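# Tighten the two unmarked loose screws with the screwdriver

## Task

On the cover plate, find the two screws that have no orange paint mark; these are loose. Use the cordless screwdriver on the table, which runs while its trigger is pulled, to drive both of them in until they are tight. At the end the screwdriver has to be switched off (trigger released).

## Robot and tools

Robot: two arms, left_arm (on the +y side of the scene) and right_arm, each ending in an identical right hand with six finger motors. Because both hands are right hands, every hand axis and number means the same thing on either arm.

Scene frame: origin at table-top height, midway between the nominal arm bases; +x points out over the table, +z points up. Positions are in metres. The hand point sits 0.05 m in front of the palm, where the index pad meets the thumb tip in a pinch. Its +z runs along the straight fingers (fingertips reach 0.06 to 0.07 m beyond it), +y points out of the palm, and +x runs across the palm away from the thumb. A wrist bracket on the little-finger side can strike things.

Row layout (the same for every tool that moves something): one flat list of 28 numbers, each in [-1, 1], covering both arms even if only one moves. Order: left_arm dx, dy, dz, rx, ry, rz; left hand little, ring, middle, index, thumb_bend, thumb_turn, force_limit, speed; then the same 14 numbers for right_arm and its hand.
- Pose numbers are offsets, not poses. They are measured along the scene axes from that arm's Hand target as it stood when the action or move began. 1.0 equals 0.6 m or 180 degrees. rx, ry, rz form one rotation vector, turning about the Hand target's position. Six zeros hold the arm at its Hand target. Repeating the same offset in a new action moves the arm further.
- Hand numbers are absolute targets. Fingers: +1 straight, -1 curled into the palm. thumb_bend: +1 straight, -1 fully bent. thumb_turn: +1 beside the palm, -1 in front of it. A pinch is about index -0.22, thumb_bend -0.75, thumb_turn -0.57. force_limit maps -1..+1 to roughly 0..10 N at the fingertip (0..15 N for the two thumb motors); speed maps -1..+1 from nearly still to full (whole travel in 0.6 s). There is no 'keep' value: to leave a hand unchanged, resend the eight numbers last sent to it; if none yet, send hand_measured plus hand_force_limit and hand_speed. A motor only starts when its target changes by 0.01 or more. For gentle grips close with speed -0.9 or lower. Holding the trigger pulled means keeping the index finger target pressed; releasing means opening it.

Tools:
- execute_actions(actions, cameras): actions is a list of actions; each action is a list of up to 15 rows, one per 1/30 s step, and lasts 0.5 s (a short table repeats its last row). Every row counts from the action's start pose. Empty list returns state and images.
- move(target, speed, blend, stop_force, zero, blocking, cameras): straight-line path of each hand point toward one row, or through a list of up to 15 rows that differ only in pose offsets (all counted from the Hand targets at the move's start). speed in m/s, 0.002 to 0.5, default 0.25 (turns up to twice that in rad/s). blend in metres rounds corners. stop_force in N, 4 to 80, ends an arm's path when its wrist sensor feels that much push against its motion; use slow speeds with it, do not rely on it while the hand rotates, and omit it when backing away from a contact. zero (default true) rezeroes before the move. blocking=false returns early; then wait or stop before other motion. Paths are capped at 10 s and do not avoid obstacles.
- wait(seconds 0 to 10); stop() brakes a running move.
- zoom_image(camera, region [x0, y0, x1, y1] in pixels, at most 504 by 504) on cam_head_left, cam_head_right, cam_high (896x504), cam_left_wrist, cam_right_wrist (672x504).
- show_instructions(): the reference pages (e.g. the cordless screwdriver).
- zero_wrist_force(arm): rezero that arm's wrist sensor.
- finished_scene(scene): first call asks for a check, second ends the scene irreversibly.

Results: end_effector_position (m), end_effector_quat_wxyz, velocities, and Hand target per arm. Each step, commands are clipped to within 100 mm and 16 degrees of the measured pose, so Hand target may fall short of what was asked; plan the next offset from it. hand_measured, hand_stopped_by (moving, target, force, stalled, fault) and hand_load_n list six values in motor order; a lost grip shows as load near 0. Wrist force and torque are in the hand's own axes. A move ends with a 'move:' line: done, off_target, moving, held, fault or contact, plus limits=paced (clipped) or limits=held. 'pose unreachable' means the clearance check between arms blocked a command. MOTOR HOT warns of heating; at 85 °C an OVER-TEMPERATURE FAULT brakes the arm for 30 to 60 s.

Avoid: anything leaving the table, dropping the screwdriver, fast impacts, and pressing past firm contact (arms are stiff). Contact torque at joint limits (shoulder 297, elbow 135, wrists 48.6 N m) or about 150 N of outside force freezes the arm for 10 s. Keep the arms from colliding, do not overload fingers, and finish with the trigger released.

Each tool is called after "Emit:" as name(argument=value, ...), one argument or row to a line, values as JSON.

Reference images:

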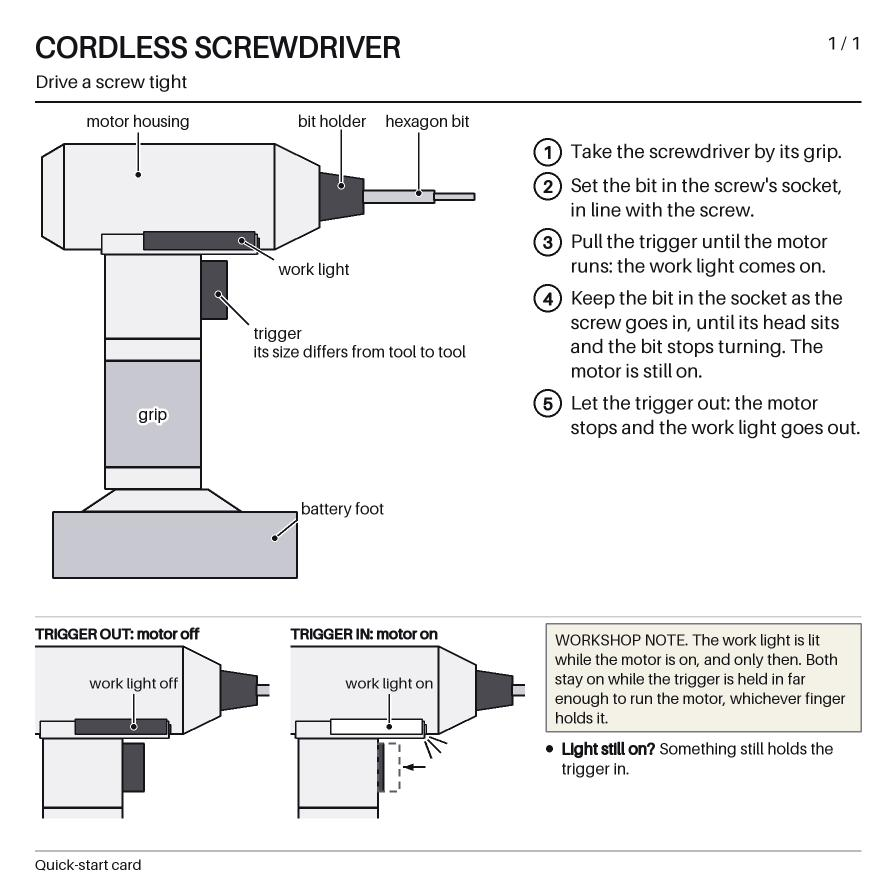

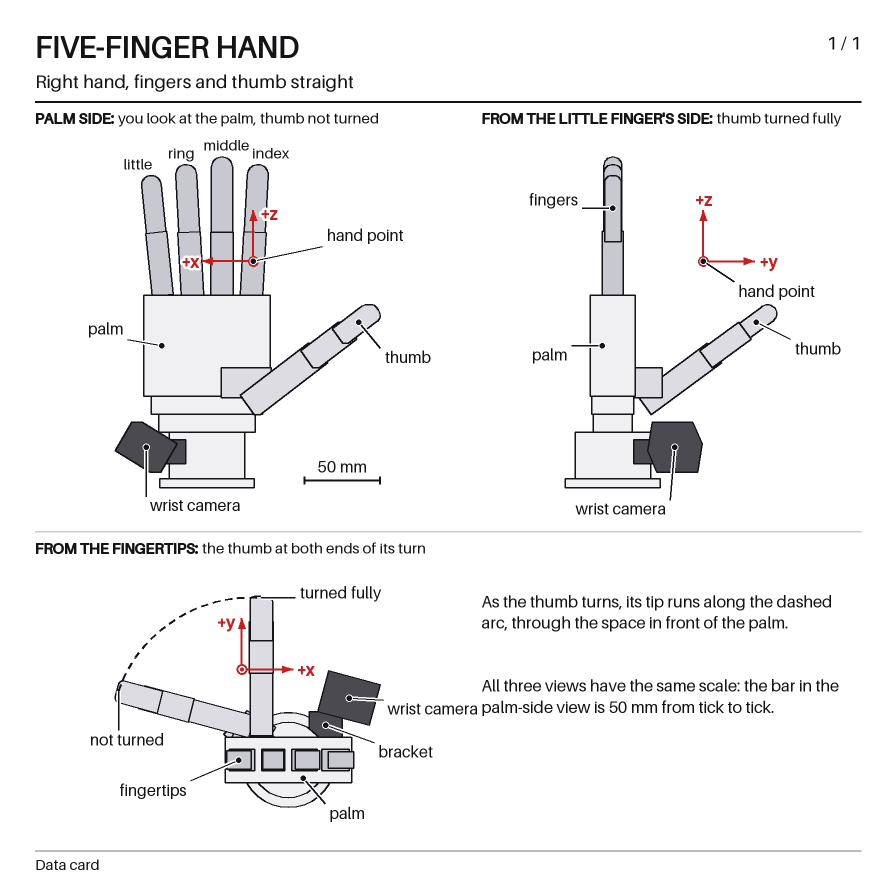

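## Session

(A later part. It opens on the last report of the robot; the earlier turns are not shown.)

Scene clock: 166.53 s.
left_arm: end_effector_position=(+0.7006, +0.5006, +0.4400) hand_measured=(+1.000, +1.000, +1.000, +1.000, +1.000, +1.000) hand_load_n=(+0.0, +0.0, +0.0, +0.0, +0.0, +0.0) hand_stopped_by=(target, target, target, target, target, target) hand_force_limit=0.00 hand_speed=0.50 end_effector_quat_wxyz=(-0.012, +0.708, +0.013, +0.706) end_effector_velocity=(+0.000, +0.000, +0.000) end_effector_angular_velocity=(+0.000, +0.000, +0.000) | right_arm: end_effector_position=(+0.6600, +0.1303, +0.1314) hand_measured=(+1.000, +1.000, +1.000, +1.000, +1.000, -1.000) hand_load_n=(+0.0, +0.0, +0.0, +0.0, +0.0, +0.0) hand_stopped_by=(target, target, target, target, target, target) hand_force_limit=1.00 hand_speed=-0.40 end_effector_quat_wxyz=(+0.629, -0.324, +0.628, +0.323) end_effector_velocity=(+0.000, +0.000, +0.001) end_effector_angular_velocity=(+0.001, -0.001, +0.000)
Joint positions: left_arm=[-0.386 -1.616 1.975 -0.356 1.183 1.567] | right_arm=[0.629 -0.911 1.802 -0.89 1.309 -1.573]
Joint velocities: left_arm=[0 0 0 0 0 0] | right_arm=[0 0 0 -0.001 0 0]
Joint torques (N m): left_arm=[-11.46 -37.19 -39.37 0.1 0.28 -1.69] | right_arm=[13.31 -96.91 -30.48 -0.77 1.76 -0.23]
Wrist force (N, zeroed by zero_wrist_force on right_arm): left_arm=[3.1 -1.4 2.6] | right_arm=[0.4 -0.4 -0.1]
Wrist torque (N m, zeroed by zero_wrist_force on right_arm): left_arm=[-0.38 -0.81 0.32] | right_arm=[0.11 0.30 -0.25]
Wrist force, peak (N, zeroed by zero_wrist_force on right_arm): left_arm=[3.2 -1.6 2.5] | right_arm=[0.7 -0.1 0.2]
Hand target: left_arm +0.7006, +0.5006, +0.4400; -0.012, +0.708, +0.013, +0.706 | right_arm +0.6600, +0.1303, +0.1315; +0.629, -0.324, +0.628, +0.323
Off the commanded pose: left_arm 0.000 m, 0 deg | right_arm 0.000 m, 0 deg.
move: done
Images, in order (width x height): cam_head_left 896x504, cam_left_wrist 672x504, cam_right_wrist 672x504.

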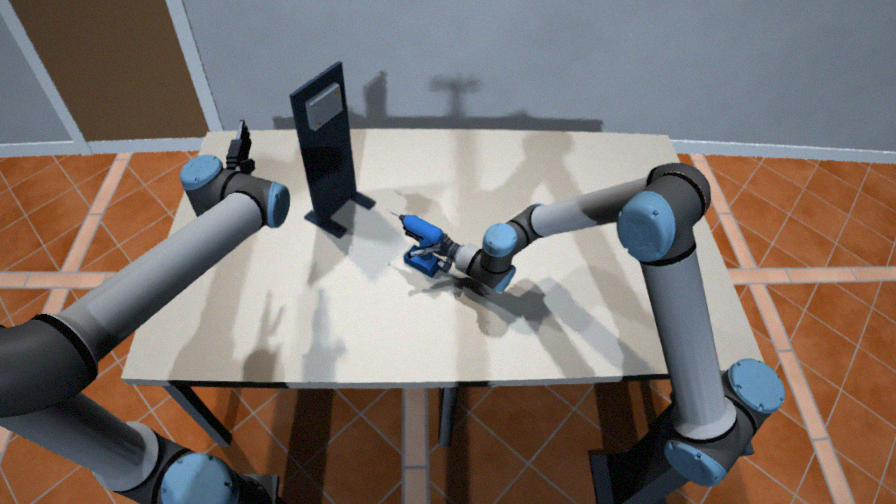

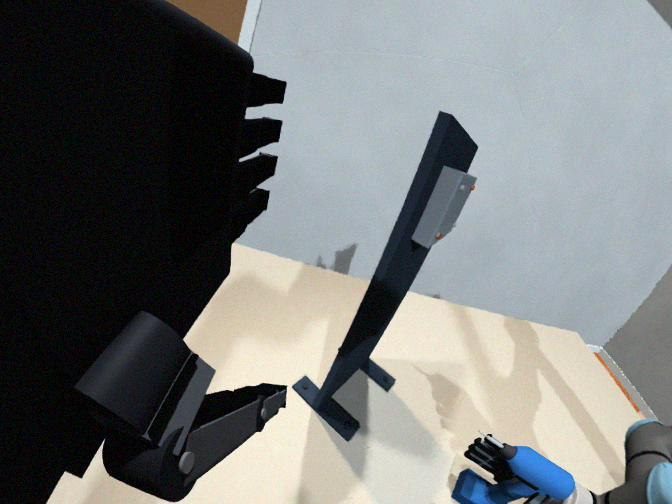

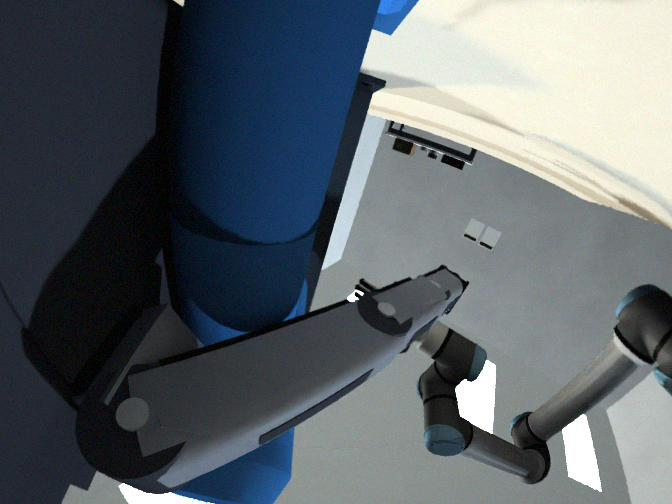

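Emit:
move(
  target=[0,0,0,0,0,0,1,1,1,1,1,1,0,0.5,0.01355,-0.0097,0,0,0,0,1,1,1,1,1,-1,1,-0.4],
  speed=0.02,
  stop_force=4,
  cameras=["cam_left_wrist","cam_right_wrist"],
)

Emit:
move(
  target=[0,0,0,0,0,0,1,1,1,1,1,1,0,0.5,-0.029,-0.0406,0,0,0,0,1,1,1,1,1,-1,1,-0.4],
  speed=0.03,
  stop_force=5,
  cameras=["cam_head_left","cam_left_wrist","cam_right_wrist"],
)

Scene clock: 168.37 s.
left_arm: end_effector_position=(+0.7006, +0.5006, +0.4400) hand_measured=(+1.000, +1.000, +1.000, +1.000, +1.000, +1.000) hand_load_n=(+0.0, +0.0, +0.0, +0.0, +0.0, +0.0) hand_stopped_by=(target, target, target, target, target, target) hand_force_limit=0.00 hand_speed=0.50 end_effector_quat_wxyz=(-0.012, +0.708, +0.013, +0.706) end_effector_velocity=(+0.000, -0.001, +0.000) end_effector_angular_velocity=(-0.001, +0.000, -0.001) | right_arm: end_effector_position=(+0.6681, +0.1245, +0.1315) hand_measured=(+1.000, +1.000, +1.000, +1.000, +1.000, -1.000) hand_load_n=(+0.0, +0.0, -0.5, +0.0, +0.0, +0.0) hand_stopped_by=(target, target, target, target, target, target) hand_force_limit=1.00 hand_speed=-0.40 end_effector_quat_wxyz=(+0.629, -0.324, +0.628, +0.323) end_effector_velocity=(+0.000, +0.000, +0.000) end_effector_angular_velocity=(+0.000, +0.000, +0.000)
Joint positions: left_arm=[-0.386 -1.616 1.975 -0.356 1.183 1.567] | right_arm=[0.616 -0.911 1.801 -0.89 1.296 -1.573]
Joint velocities: left_arm=[-0.001 -0.001 0 0 0 -0.001] | right_arm=[0 0 0 0 0 0]
Joint torques (N m): left_arm=[-11.3 -35.39 -38.57 -0.09 0.18 -1.79] | right_arm=[15.31 -78 -29.85 -2.05 2.39 1.56]
Wrist force (N, zeroed by zero_wrist_force on right_arm): left_arm=[3.3 -1.4 1.8] | right_arm=[0.4 0.5 0.2]
Wrist torque (N m, zeroed by zero_wrist_force on right_arm): left_arm=[-0.34 -0.82 0.33] | right_arm=[0.19 0.31 -0.24]
Wrist force, peak (N, zeroed by zero_wrist_force on right_arm): left_arm=[3.5 -1.7 2.3] | right_arm=[0.6 2.1 -0.7]
Hand target: left_arm +0.7006, +0.5006, +0.4400; -0.012, +0.708, +0.013, +0.706 | right_arm +0.6681, +0.1245, +0.1315; +0.629, -0.324, +0.628, +0.323
Off the commanded pose: left_arm 0.000 m, 0 deg | right_arm 0.000 m, 0 deg.
move: done
Images, in order (width x height): cam_left_wrist 672x504, cam_right_wrist 672x504.

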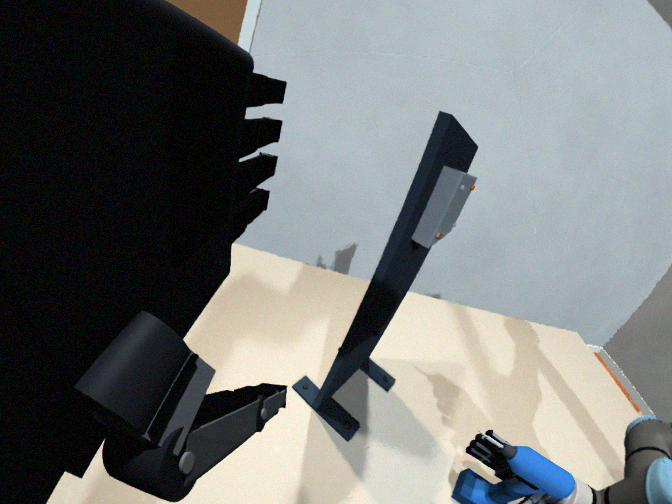

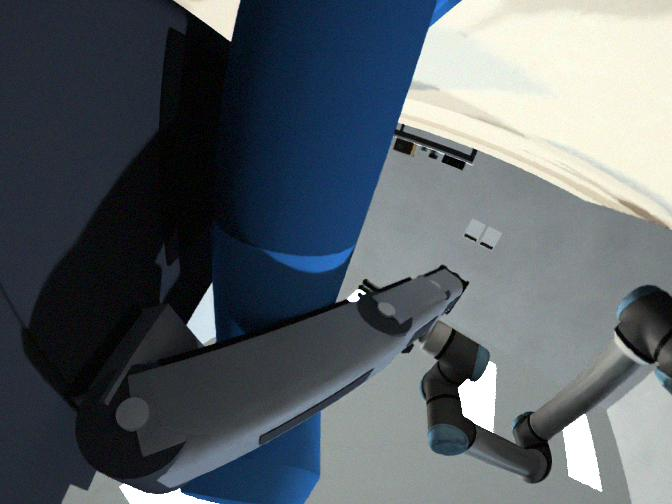

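Scene clock: 170.63 s.
left_arm: end_effector_position=(+0.7006, +0.5006, +0.4400) hand_measured=(+1.000, +1.000, +1.000, +1.000, +1.000, +1.000) hand_load_n=(+0.0, +0.0, +0.0, +0.0, +0.0, +0.0) hand_stopped_by=(target, target, target, target, target, target) hand_force_limit=0.00 hand_speed=0.50 end_effector_quat_wxyz=(-0.012, +0.708, +0.013, +0.706) end_effector_velocity=(+0.000, -0.001, +0.000) end_effector_angular_velocity=(+0.000, +0.000, -0.001) | right_arm: end_effector_position=(+0.6507, +0.1001, +0.1314) hand_measured=(+1.000, +1.000, +1.000, +1.000, +1.000, -1.000) hand_load_n=(+0.0, +0.0, +0.0, +0.0, +0.0, +0.0) hand_stopped_by=(target, target, target, target, target, target) hand_force_limit=1.00 hand_speed=-0.40 end_effector_quat_wxyz=(+0.629, -0.324, +0.628, +0.323) end_effector_velocity=(+0.000, +0.000, -0.002) end_effector_angular_velocity=(-0.001, +0.001, +0.000)
Joint positions: left_arm=[-0.386 -1.616 1.975 -0.356 1.183 1.567] | right_arm=[0.605 -0.943 1.866 -0.923 1.285 -1.573]
Joint velocities: left_arm=[-0.001 0 0 0 0 -0.001] | right_arm=[0 0.002 0 -0.001 0 0]
Joint torques (N m): left_arm=[-10.38 -34.78 -40.95 0.27 0.65 -2.01] | right_arm=[14.91 -74.68 -31.18 -0.76 1.59 1.63]
Wrist force (N, zeroed by zero_wrist_force on right_arm): left_arm=[3.2 -1.3 2.0] | right_arm=[0.3 0.5 -0.3]
Wrist torque (N m, zeroed by zero_wrist_force on right_arm): left_arm=[-0.32 -0.79 0.32] | right_arm=[0.20 0.36 -0.24]
Wrist force, peak (N, zeroed by zero_wrist_force on right_arm): left_arm=[3.7 -1.3 2.2] | right_arm=[0.5 1.1 0.2]
Hand target: left_arm +0.7006, +0.5006, +0.4400; -0.012, +0.708, +0.013, +0.706 | right_arm +0.6507, +0.1001, +0.1314; +0.629, -0.324, +0.628, +0.323
Off the commanded pose: left_arm 0.000 m, 0 deg | right_arm 0.000 m, 0 deg.
move: done
Images, in order (width x height): cam_head_left 896x504, cam_left_wrist 672x504, cam_right_wrist 672x504.

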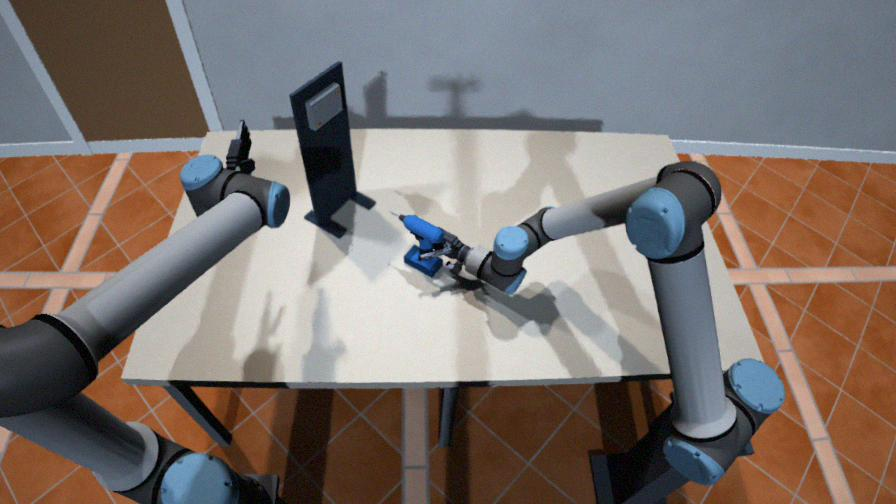

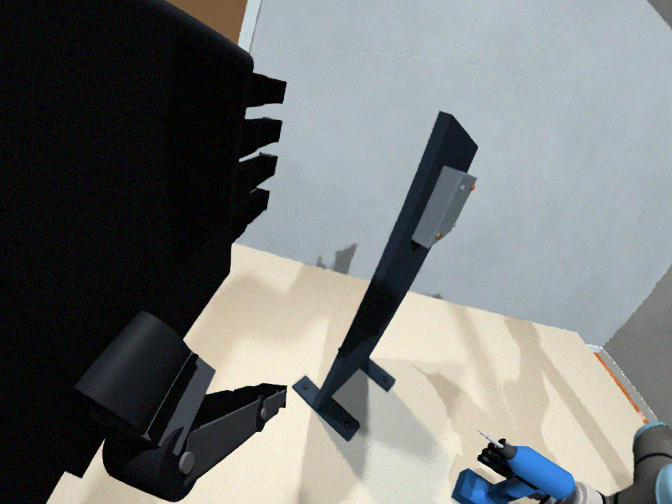

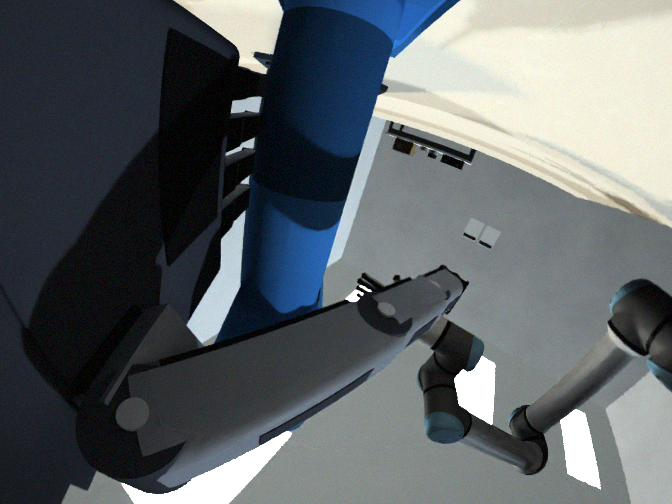

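Emit:
move(
  target=[0,0,0,0,0,0,1,1,1,1,1,1,0,0.5,-0.165,-0.230,0.0,0,0,0,1,1,1,1,1,-1,1,-0.4],
  speed=0.08,
  stop_force=6,
  cameras=["cam_head_left","cam_left_wrist","cam_right_wrist","cam_high"],
)

Emit:
zoom_image(
  camera="cam_left_wrist",
  region=[420, 380, 672, 504],
)

Emit:
zoom_image(
  camera="cam_head_left",
  region=[360, 180, 520, 300],
)

Emit:
zoom_image(
  camera="cam_left_wrist",
  region=[390, 150, 500, 260],
)

Scene clock: 174.23 s.
left_arm: end_effector_position=(+0.7006, +0.5006, +0.4400) hand_measured=(+1.000, +1.000, +1.000, +1.000, +1.000, +1.000) hand_load_n=(+0.0, +0.0, +0.0, +0.0, +0.0, +0.0) hand_stopped_by=(target, target, target, target, target, target) hand_force_limit=0.00 hand_speed=0.50 end_effector_quat_wxyz=(-0.012, +0.708, +0.013, +0.706) end_effector_velocity=(+0.000, -0.001, +0.000) end_effector_angular_velocity=(+0.001, +0.000, -0.002) | right_arm: end_effector_position=(+0.5516, -0.0380, +0.1313) hand_measured=(+1.000, +1.000, +1.000, +1.000, +1.000, -1.000) hand_load_n=(+0.0, +0.0, +0.0, +0.0, +0.0, +0.0) hand_stopped_by=(target, target, target, target, target, target) hand_force_limit=1.00 hand_speed=-0.40 end_effector_quat_wxyz=(+0.629, -0.324, +0.628, +0.323) end_effector_velocity=(+0.000, +0.000, +0.001) end_effector_angular_velocity=(+0.001, -0.001, +0.000)
Joint positions: left_arm=[-0.386 -1.616 1.975 -0.356 1.183 1.567] | right_arm=[0.516 -1.114 2.217 -1.103 1.196 -1.573]
Joint velocities: left_arm=[-0.001 0 0 0 0 0] | right_arm=[0 -0.002 0 0 0 0]
Joint torques (N m): left_arm=[-11.16 -37.94 -39.55 0.54 0.13 -1.43] | right_arm=[13.08 -53.81 -16 -0.69 2.28 1.18]
Wrist force (N, zeroed by zero_wrist_force on right_arm): left_arm=[3.1 -1.3 2.1] | right_arm=[0.8 0.7 -0.2]
Wrist torque (N m, zeroed by zero_wrist_force on right_arm): left_arm=[-0.34 -0.79 0.33] | right_arm=[0.22 0.28 -0.21]
Wrist force, peak (N, zeroed by zero_wrist_force on right_arm): left_arm=[3.4 -1.7 2.5] | right_arm=[0.7 0.5 -1.0]
Hand target: left_arm +0.7006, +0.5006, +0.4400; -0.012, +0.708, +0.013, +0.706 | right_arm +0.5516, -0.0379, +0.1313; +0.629, -0.324, +0.628, +0.323
Off the commanded pose: left_arm 0.000 m, 0 deg | right_arm 0.000 m, 0 deg.
move: done
Images, in order (width x height): cam_head_left 896x504, cam_high 896x504, cam_left_wrist 672x504, cam_right_wrist 672x504.

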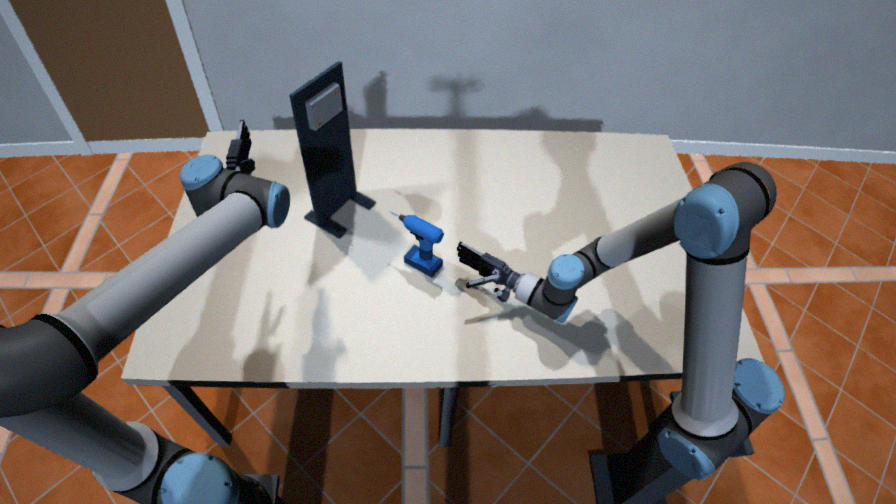

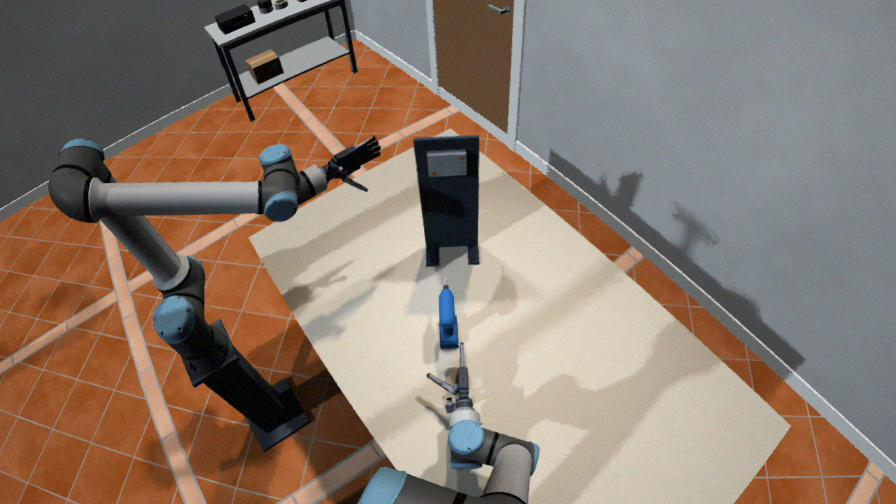

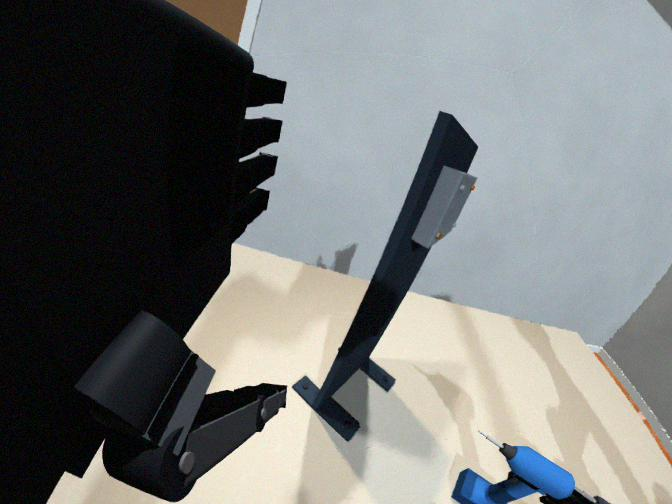

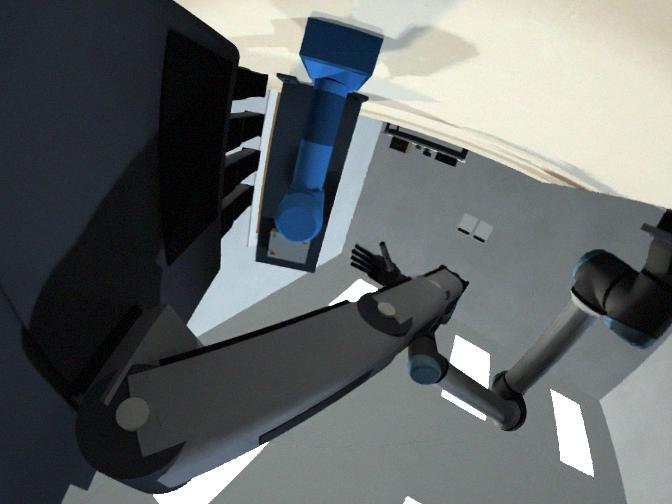

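Scaled by 2.000 from the camera's 672x504 image, which has a finer 960x720 frame.

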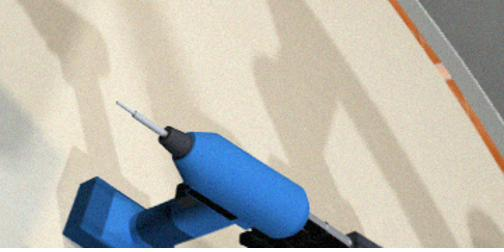

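Scaled by 3.150.

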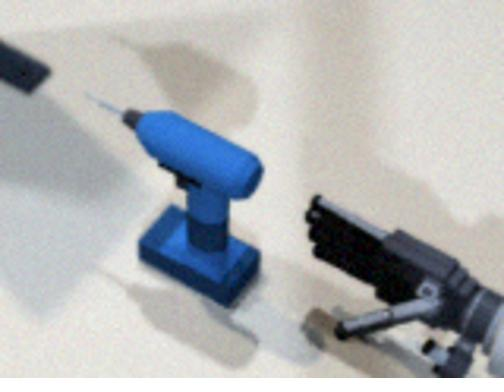

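Scaled by 4.582 from the camera's 672x504 image, which has a finer 960x720 frame.

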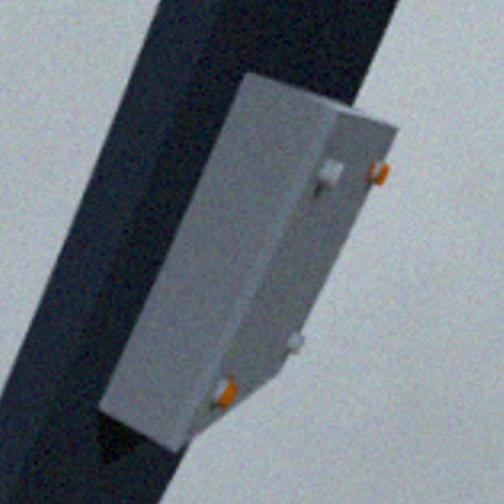

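Emit:
zoom_image(
  camera="cam_left_wrist",
  region=[430, 160, 490, 250],
)

Emit:
zoom_image(
  camera="cam_high",
  region=[410, 135, 485, 190],
)

Emit:
zoom_image(
  camera="cam_high",
  region=[420, 280, 480, 360],
)

Scaled by 5.600 from the camera's 672x504 image, which has a finer 960x720 frame.

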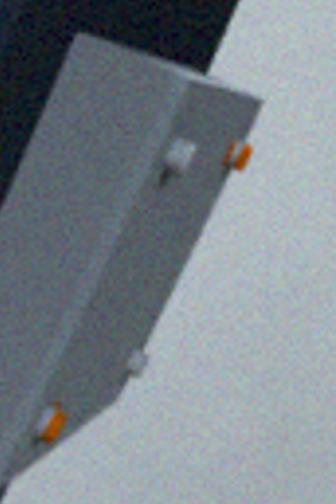

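Scaled by 6.720.

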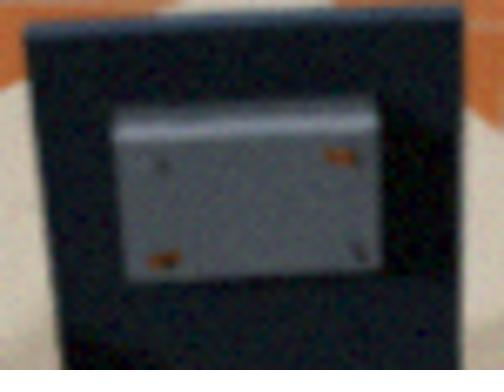

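Scaled by 6.300.

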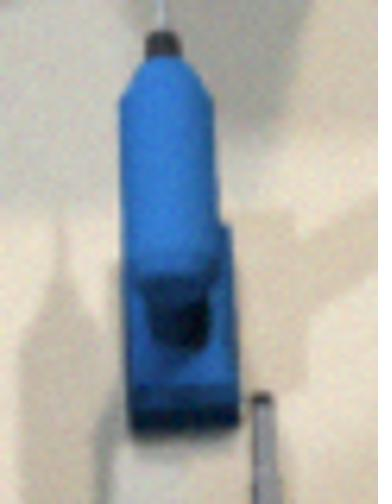

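Emit:
move(
  target=[0,0,0,0,0,0,1,1,1,1,1,1,0,0.5,0,0,0.4,0,0,0,1,1,1,1,1,-1,1,-0.4],
  speed=0.2,
  cameras=["cam_right_wrist"],
)

Scene clock: 176.30 s.
left_arm: end_effector_position=(+0.7006, +0.5006, +0.4400) hand_measured=(+1.000, +1.000, +1.000, +1.000, +1.000, +1.000) hand_load_n=(+0.0, +0.0, +0.0, +0.0, +0.0, +0.0) hand_stopped_by=(target, target, target, target, target, target) hand_force_limit=0.00 hand_speed=0.50 end_effector_quat_wxyz=(-0.012, +0.708, +0.013, +0.706) end_effector_velocity=(+0.000, +0.000, +0.000) end_effector_angular_velocity=(+0.000, +0.000, +0.000) | right_arm: end_effector_position=(+0.5517, -0.0381, +0.3709) hand_measured=(+1.000, +1.000, +1.000, +1.000, +1.000, -1.000) hand_load_n=(+0.0, +0.0, +0.0, +0.0, +0.0, +0.0) hand_stopped_by=(target, target, target, target, target, target) hand_force_limit=1.00 hand_speed=-0.40 end_effector_quat_wxyz=(+0.629, -0.324, +0.628, +0.323) end_effector_velocity=(+0.000, +0.000, +0.000) end_effector_angular_velocity=(+0.000, +0.000, +0.000)
Joint positions: left_arm=[-0.386 -1.616 1.975 -0.356 1.183 1.567] | right_arm=[0.516 -1.47 2.086 -0.616 1.196 -1.573]
Joint velocities: left_arm=[-0.001 -0.001 0 0 0 0] | right_arm=[0 0 0 0 0 0]
Joint torques (N m): left_arm=[-11.49 -35.08 -40.67 0.35 0.37 -1.43] | right_arm=[-11.63 -58.73 -38.55 0.1 -1.02 -1.06]
Wrist force (N, zeroed by zero_wrist_force on right_arm): left_arm=[3.2 -1.3 2.0] | right_arm=[0.8 0.4 0.1]
Wrist torque (N m, zeroed by zero_wrist_force on right_arm): left_arm=[-0.33 -0.80 0.33] | right_arm=[0.16 0.26 -0.22]
Wrist force, peak (N, zeroed by zero_wrist_force on right_arm): left_arm=[3.5 -1.6 2.0] | right_arm=[3.2 0.8 -0.1]
Hand target: left_arm +0.7006, +0.5006, +0.4400; -0.012, +0.708, +0.013, +0.706 | right_arm +0.5517, -0.0381, +0.3710; +0.629, -0.324, +0.628, +0.323
Off the commanded pose: left_arm 0.000 m, 0 deg | right_arm 0.000 m, 0 deg.
move: done
Images, in order (width x height): cam_right_wrist 672x504.

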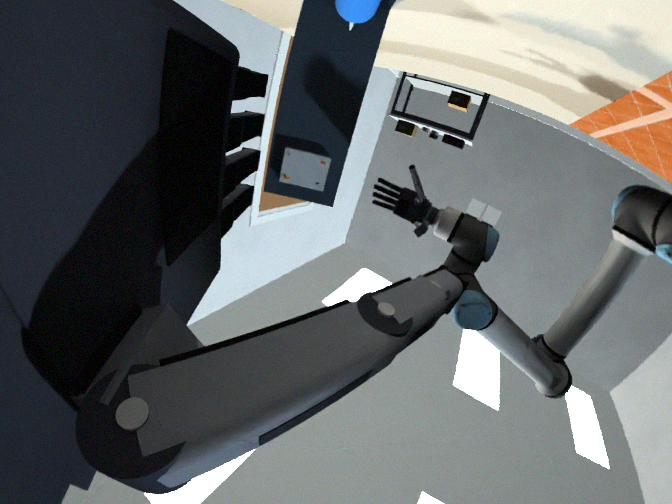

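Emit:
zoom_image(
  camera="cam_right_wrist",
  region=[270, 140, 340, 200],
)

Scaled by 7.200 from the camera's 672x504 image, which has a finer 960x720 frame.

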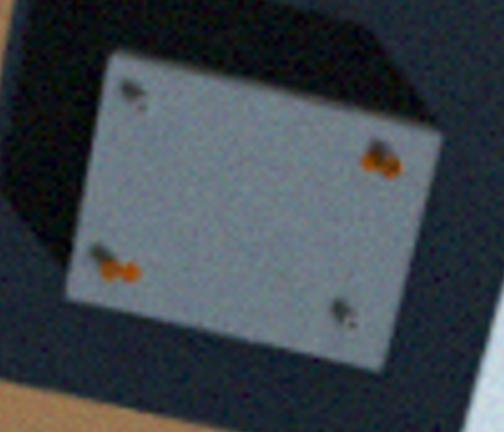

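Emit:
finished_scene(
  scene=2,
)

This call ended nothing. Check each condition of the task against the scene as it is now, look again where you are not sure, and mend what is not met. Then call finished_scene again.

Emit:
finished_scene(
  scene=2,
)

The scene is finished: the task was done.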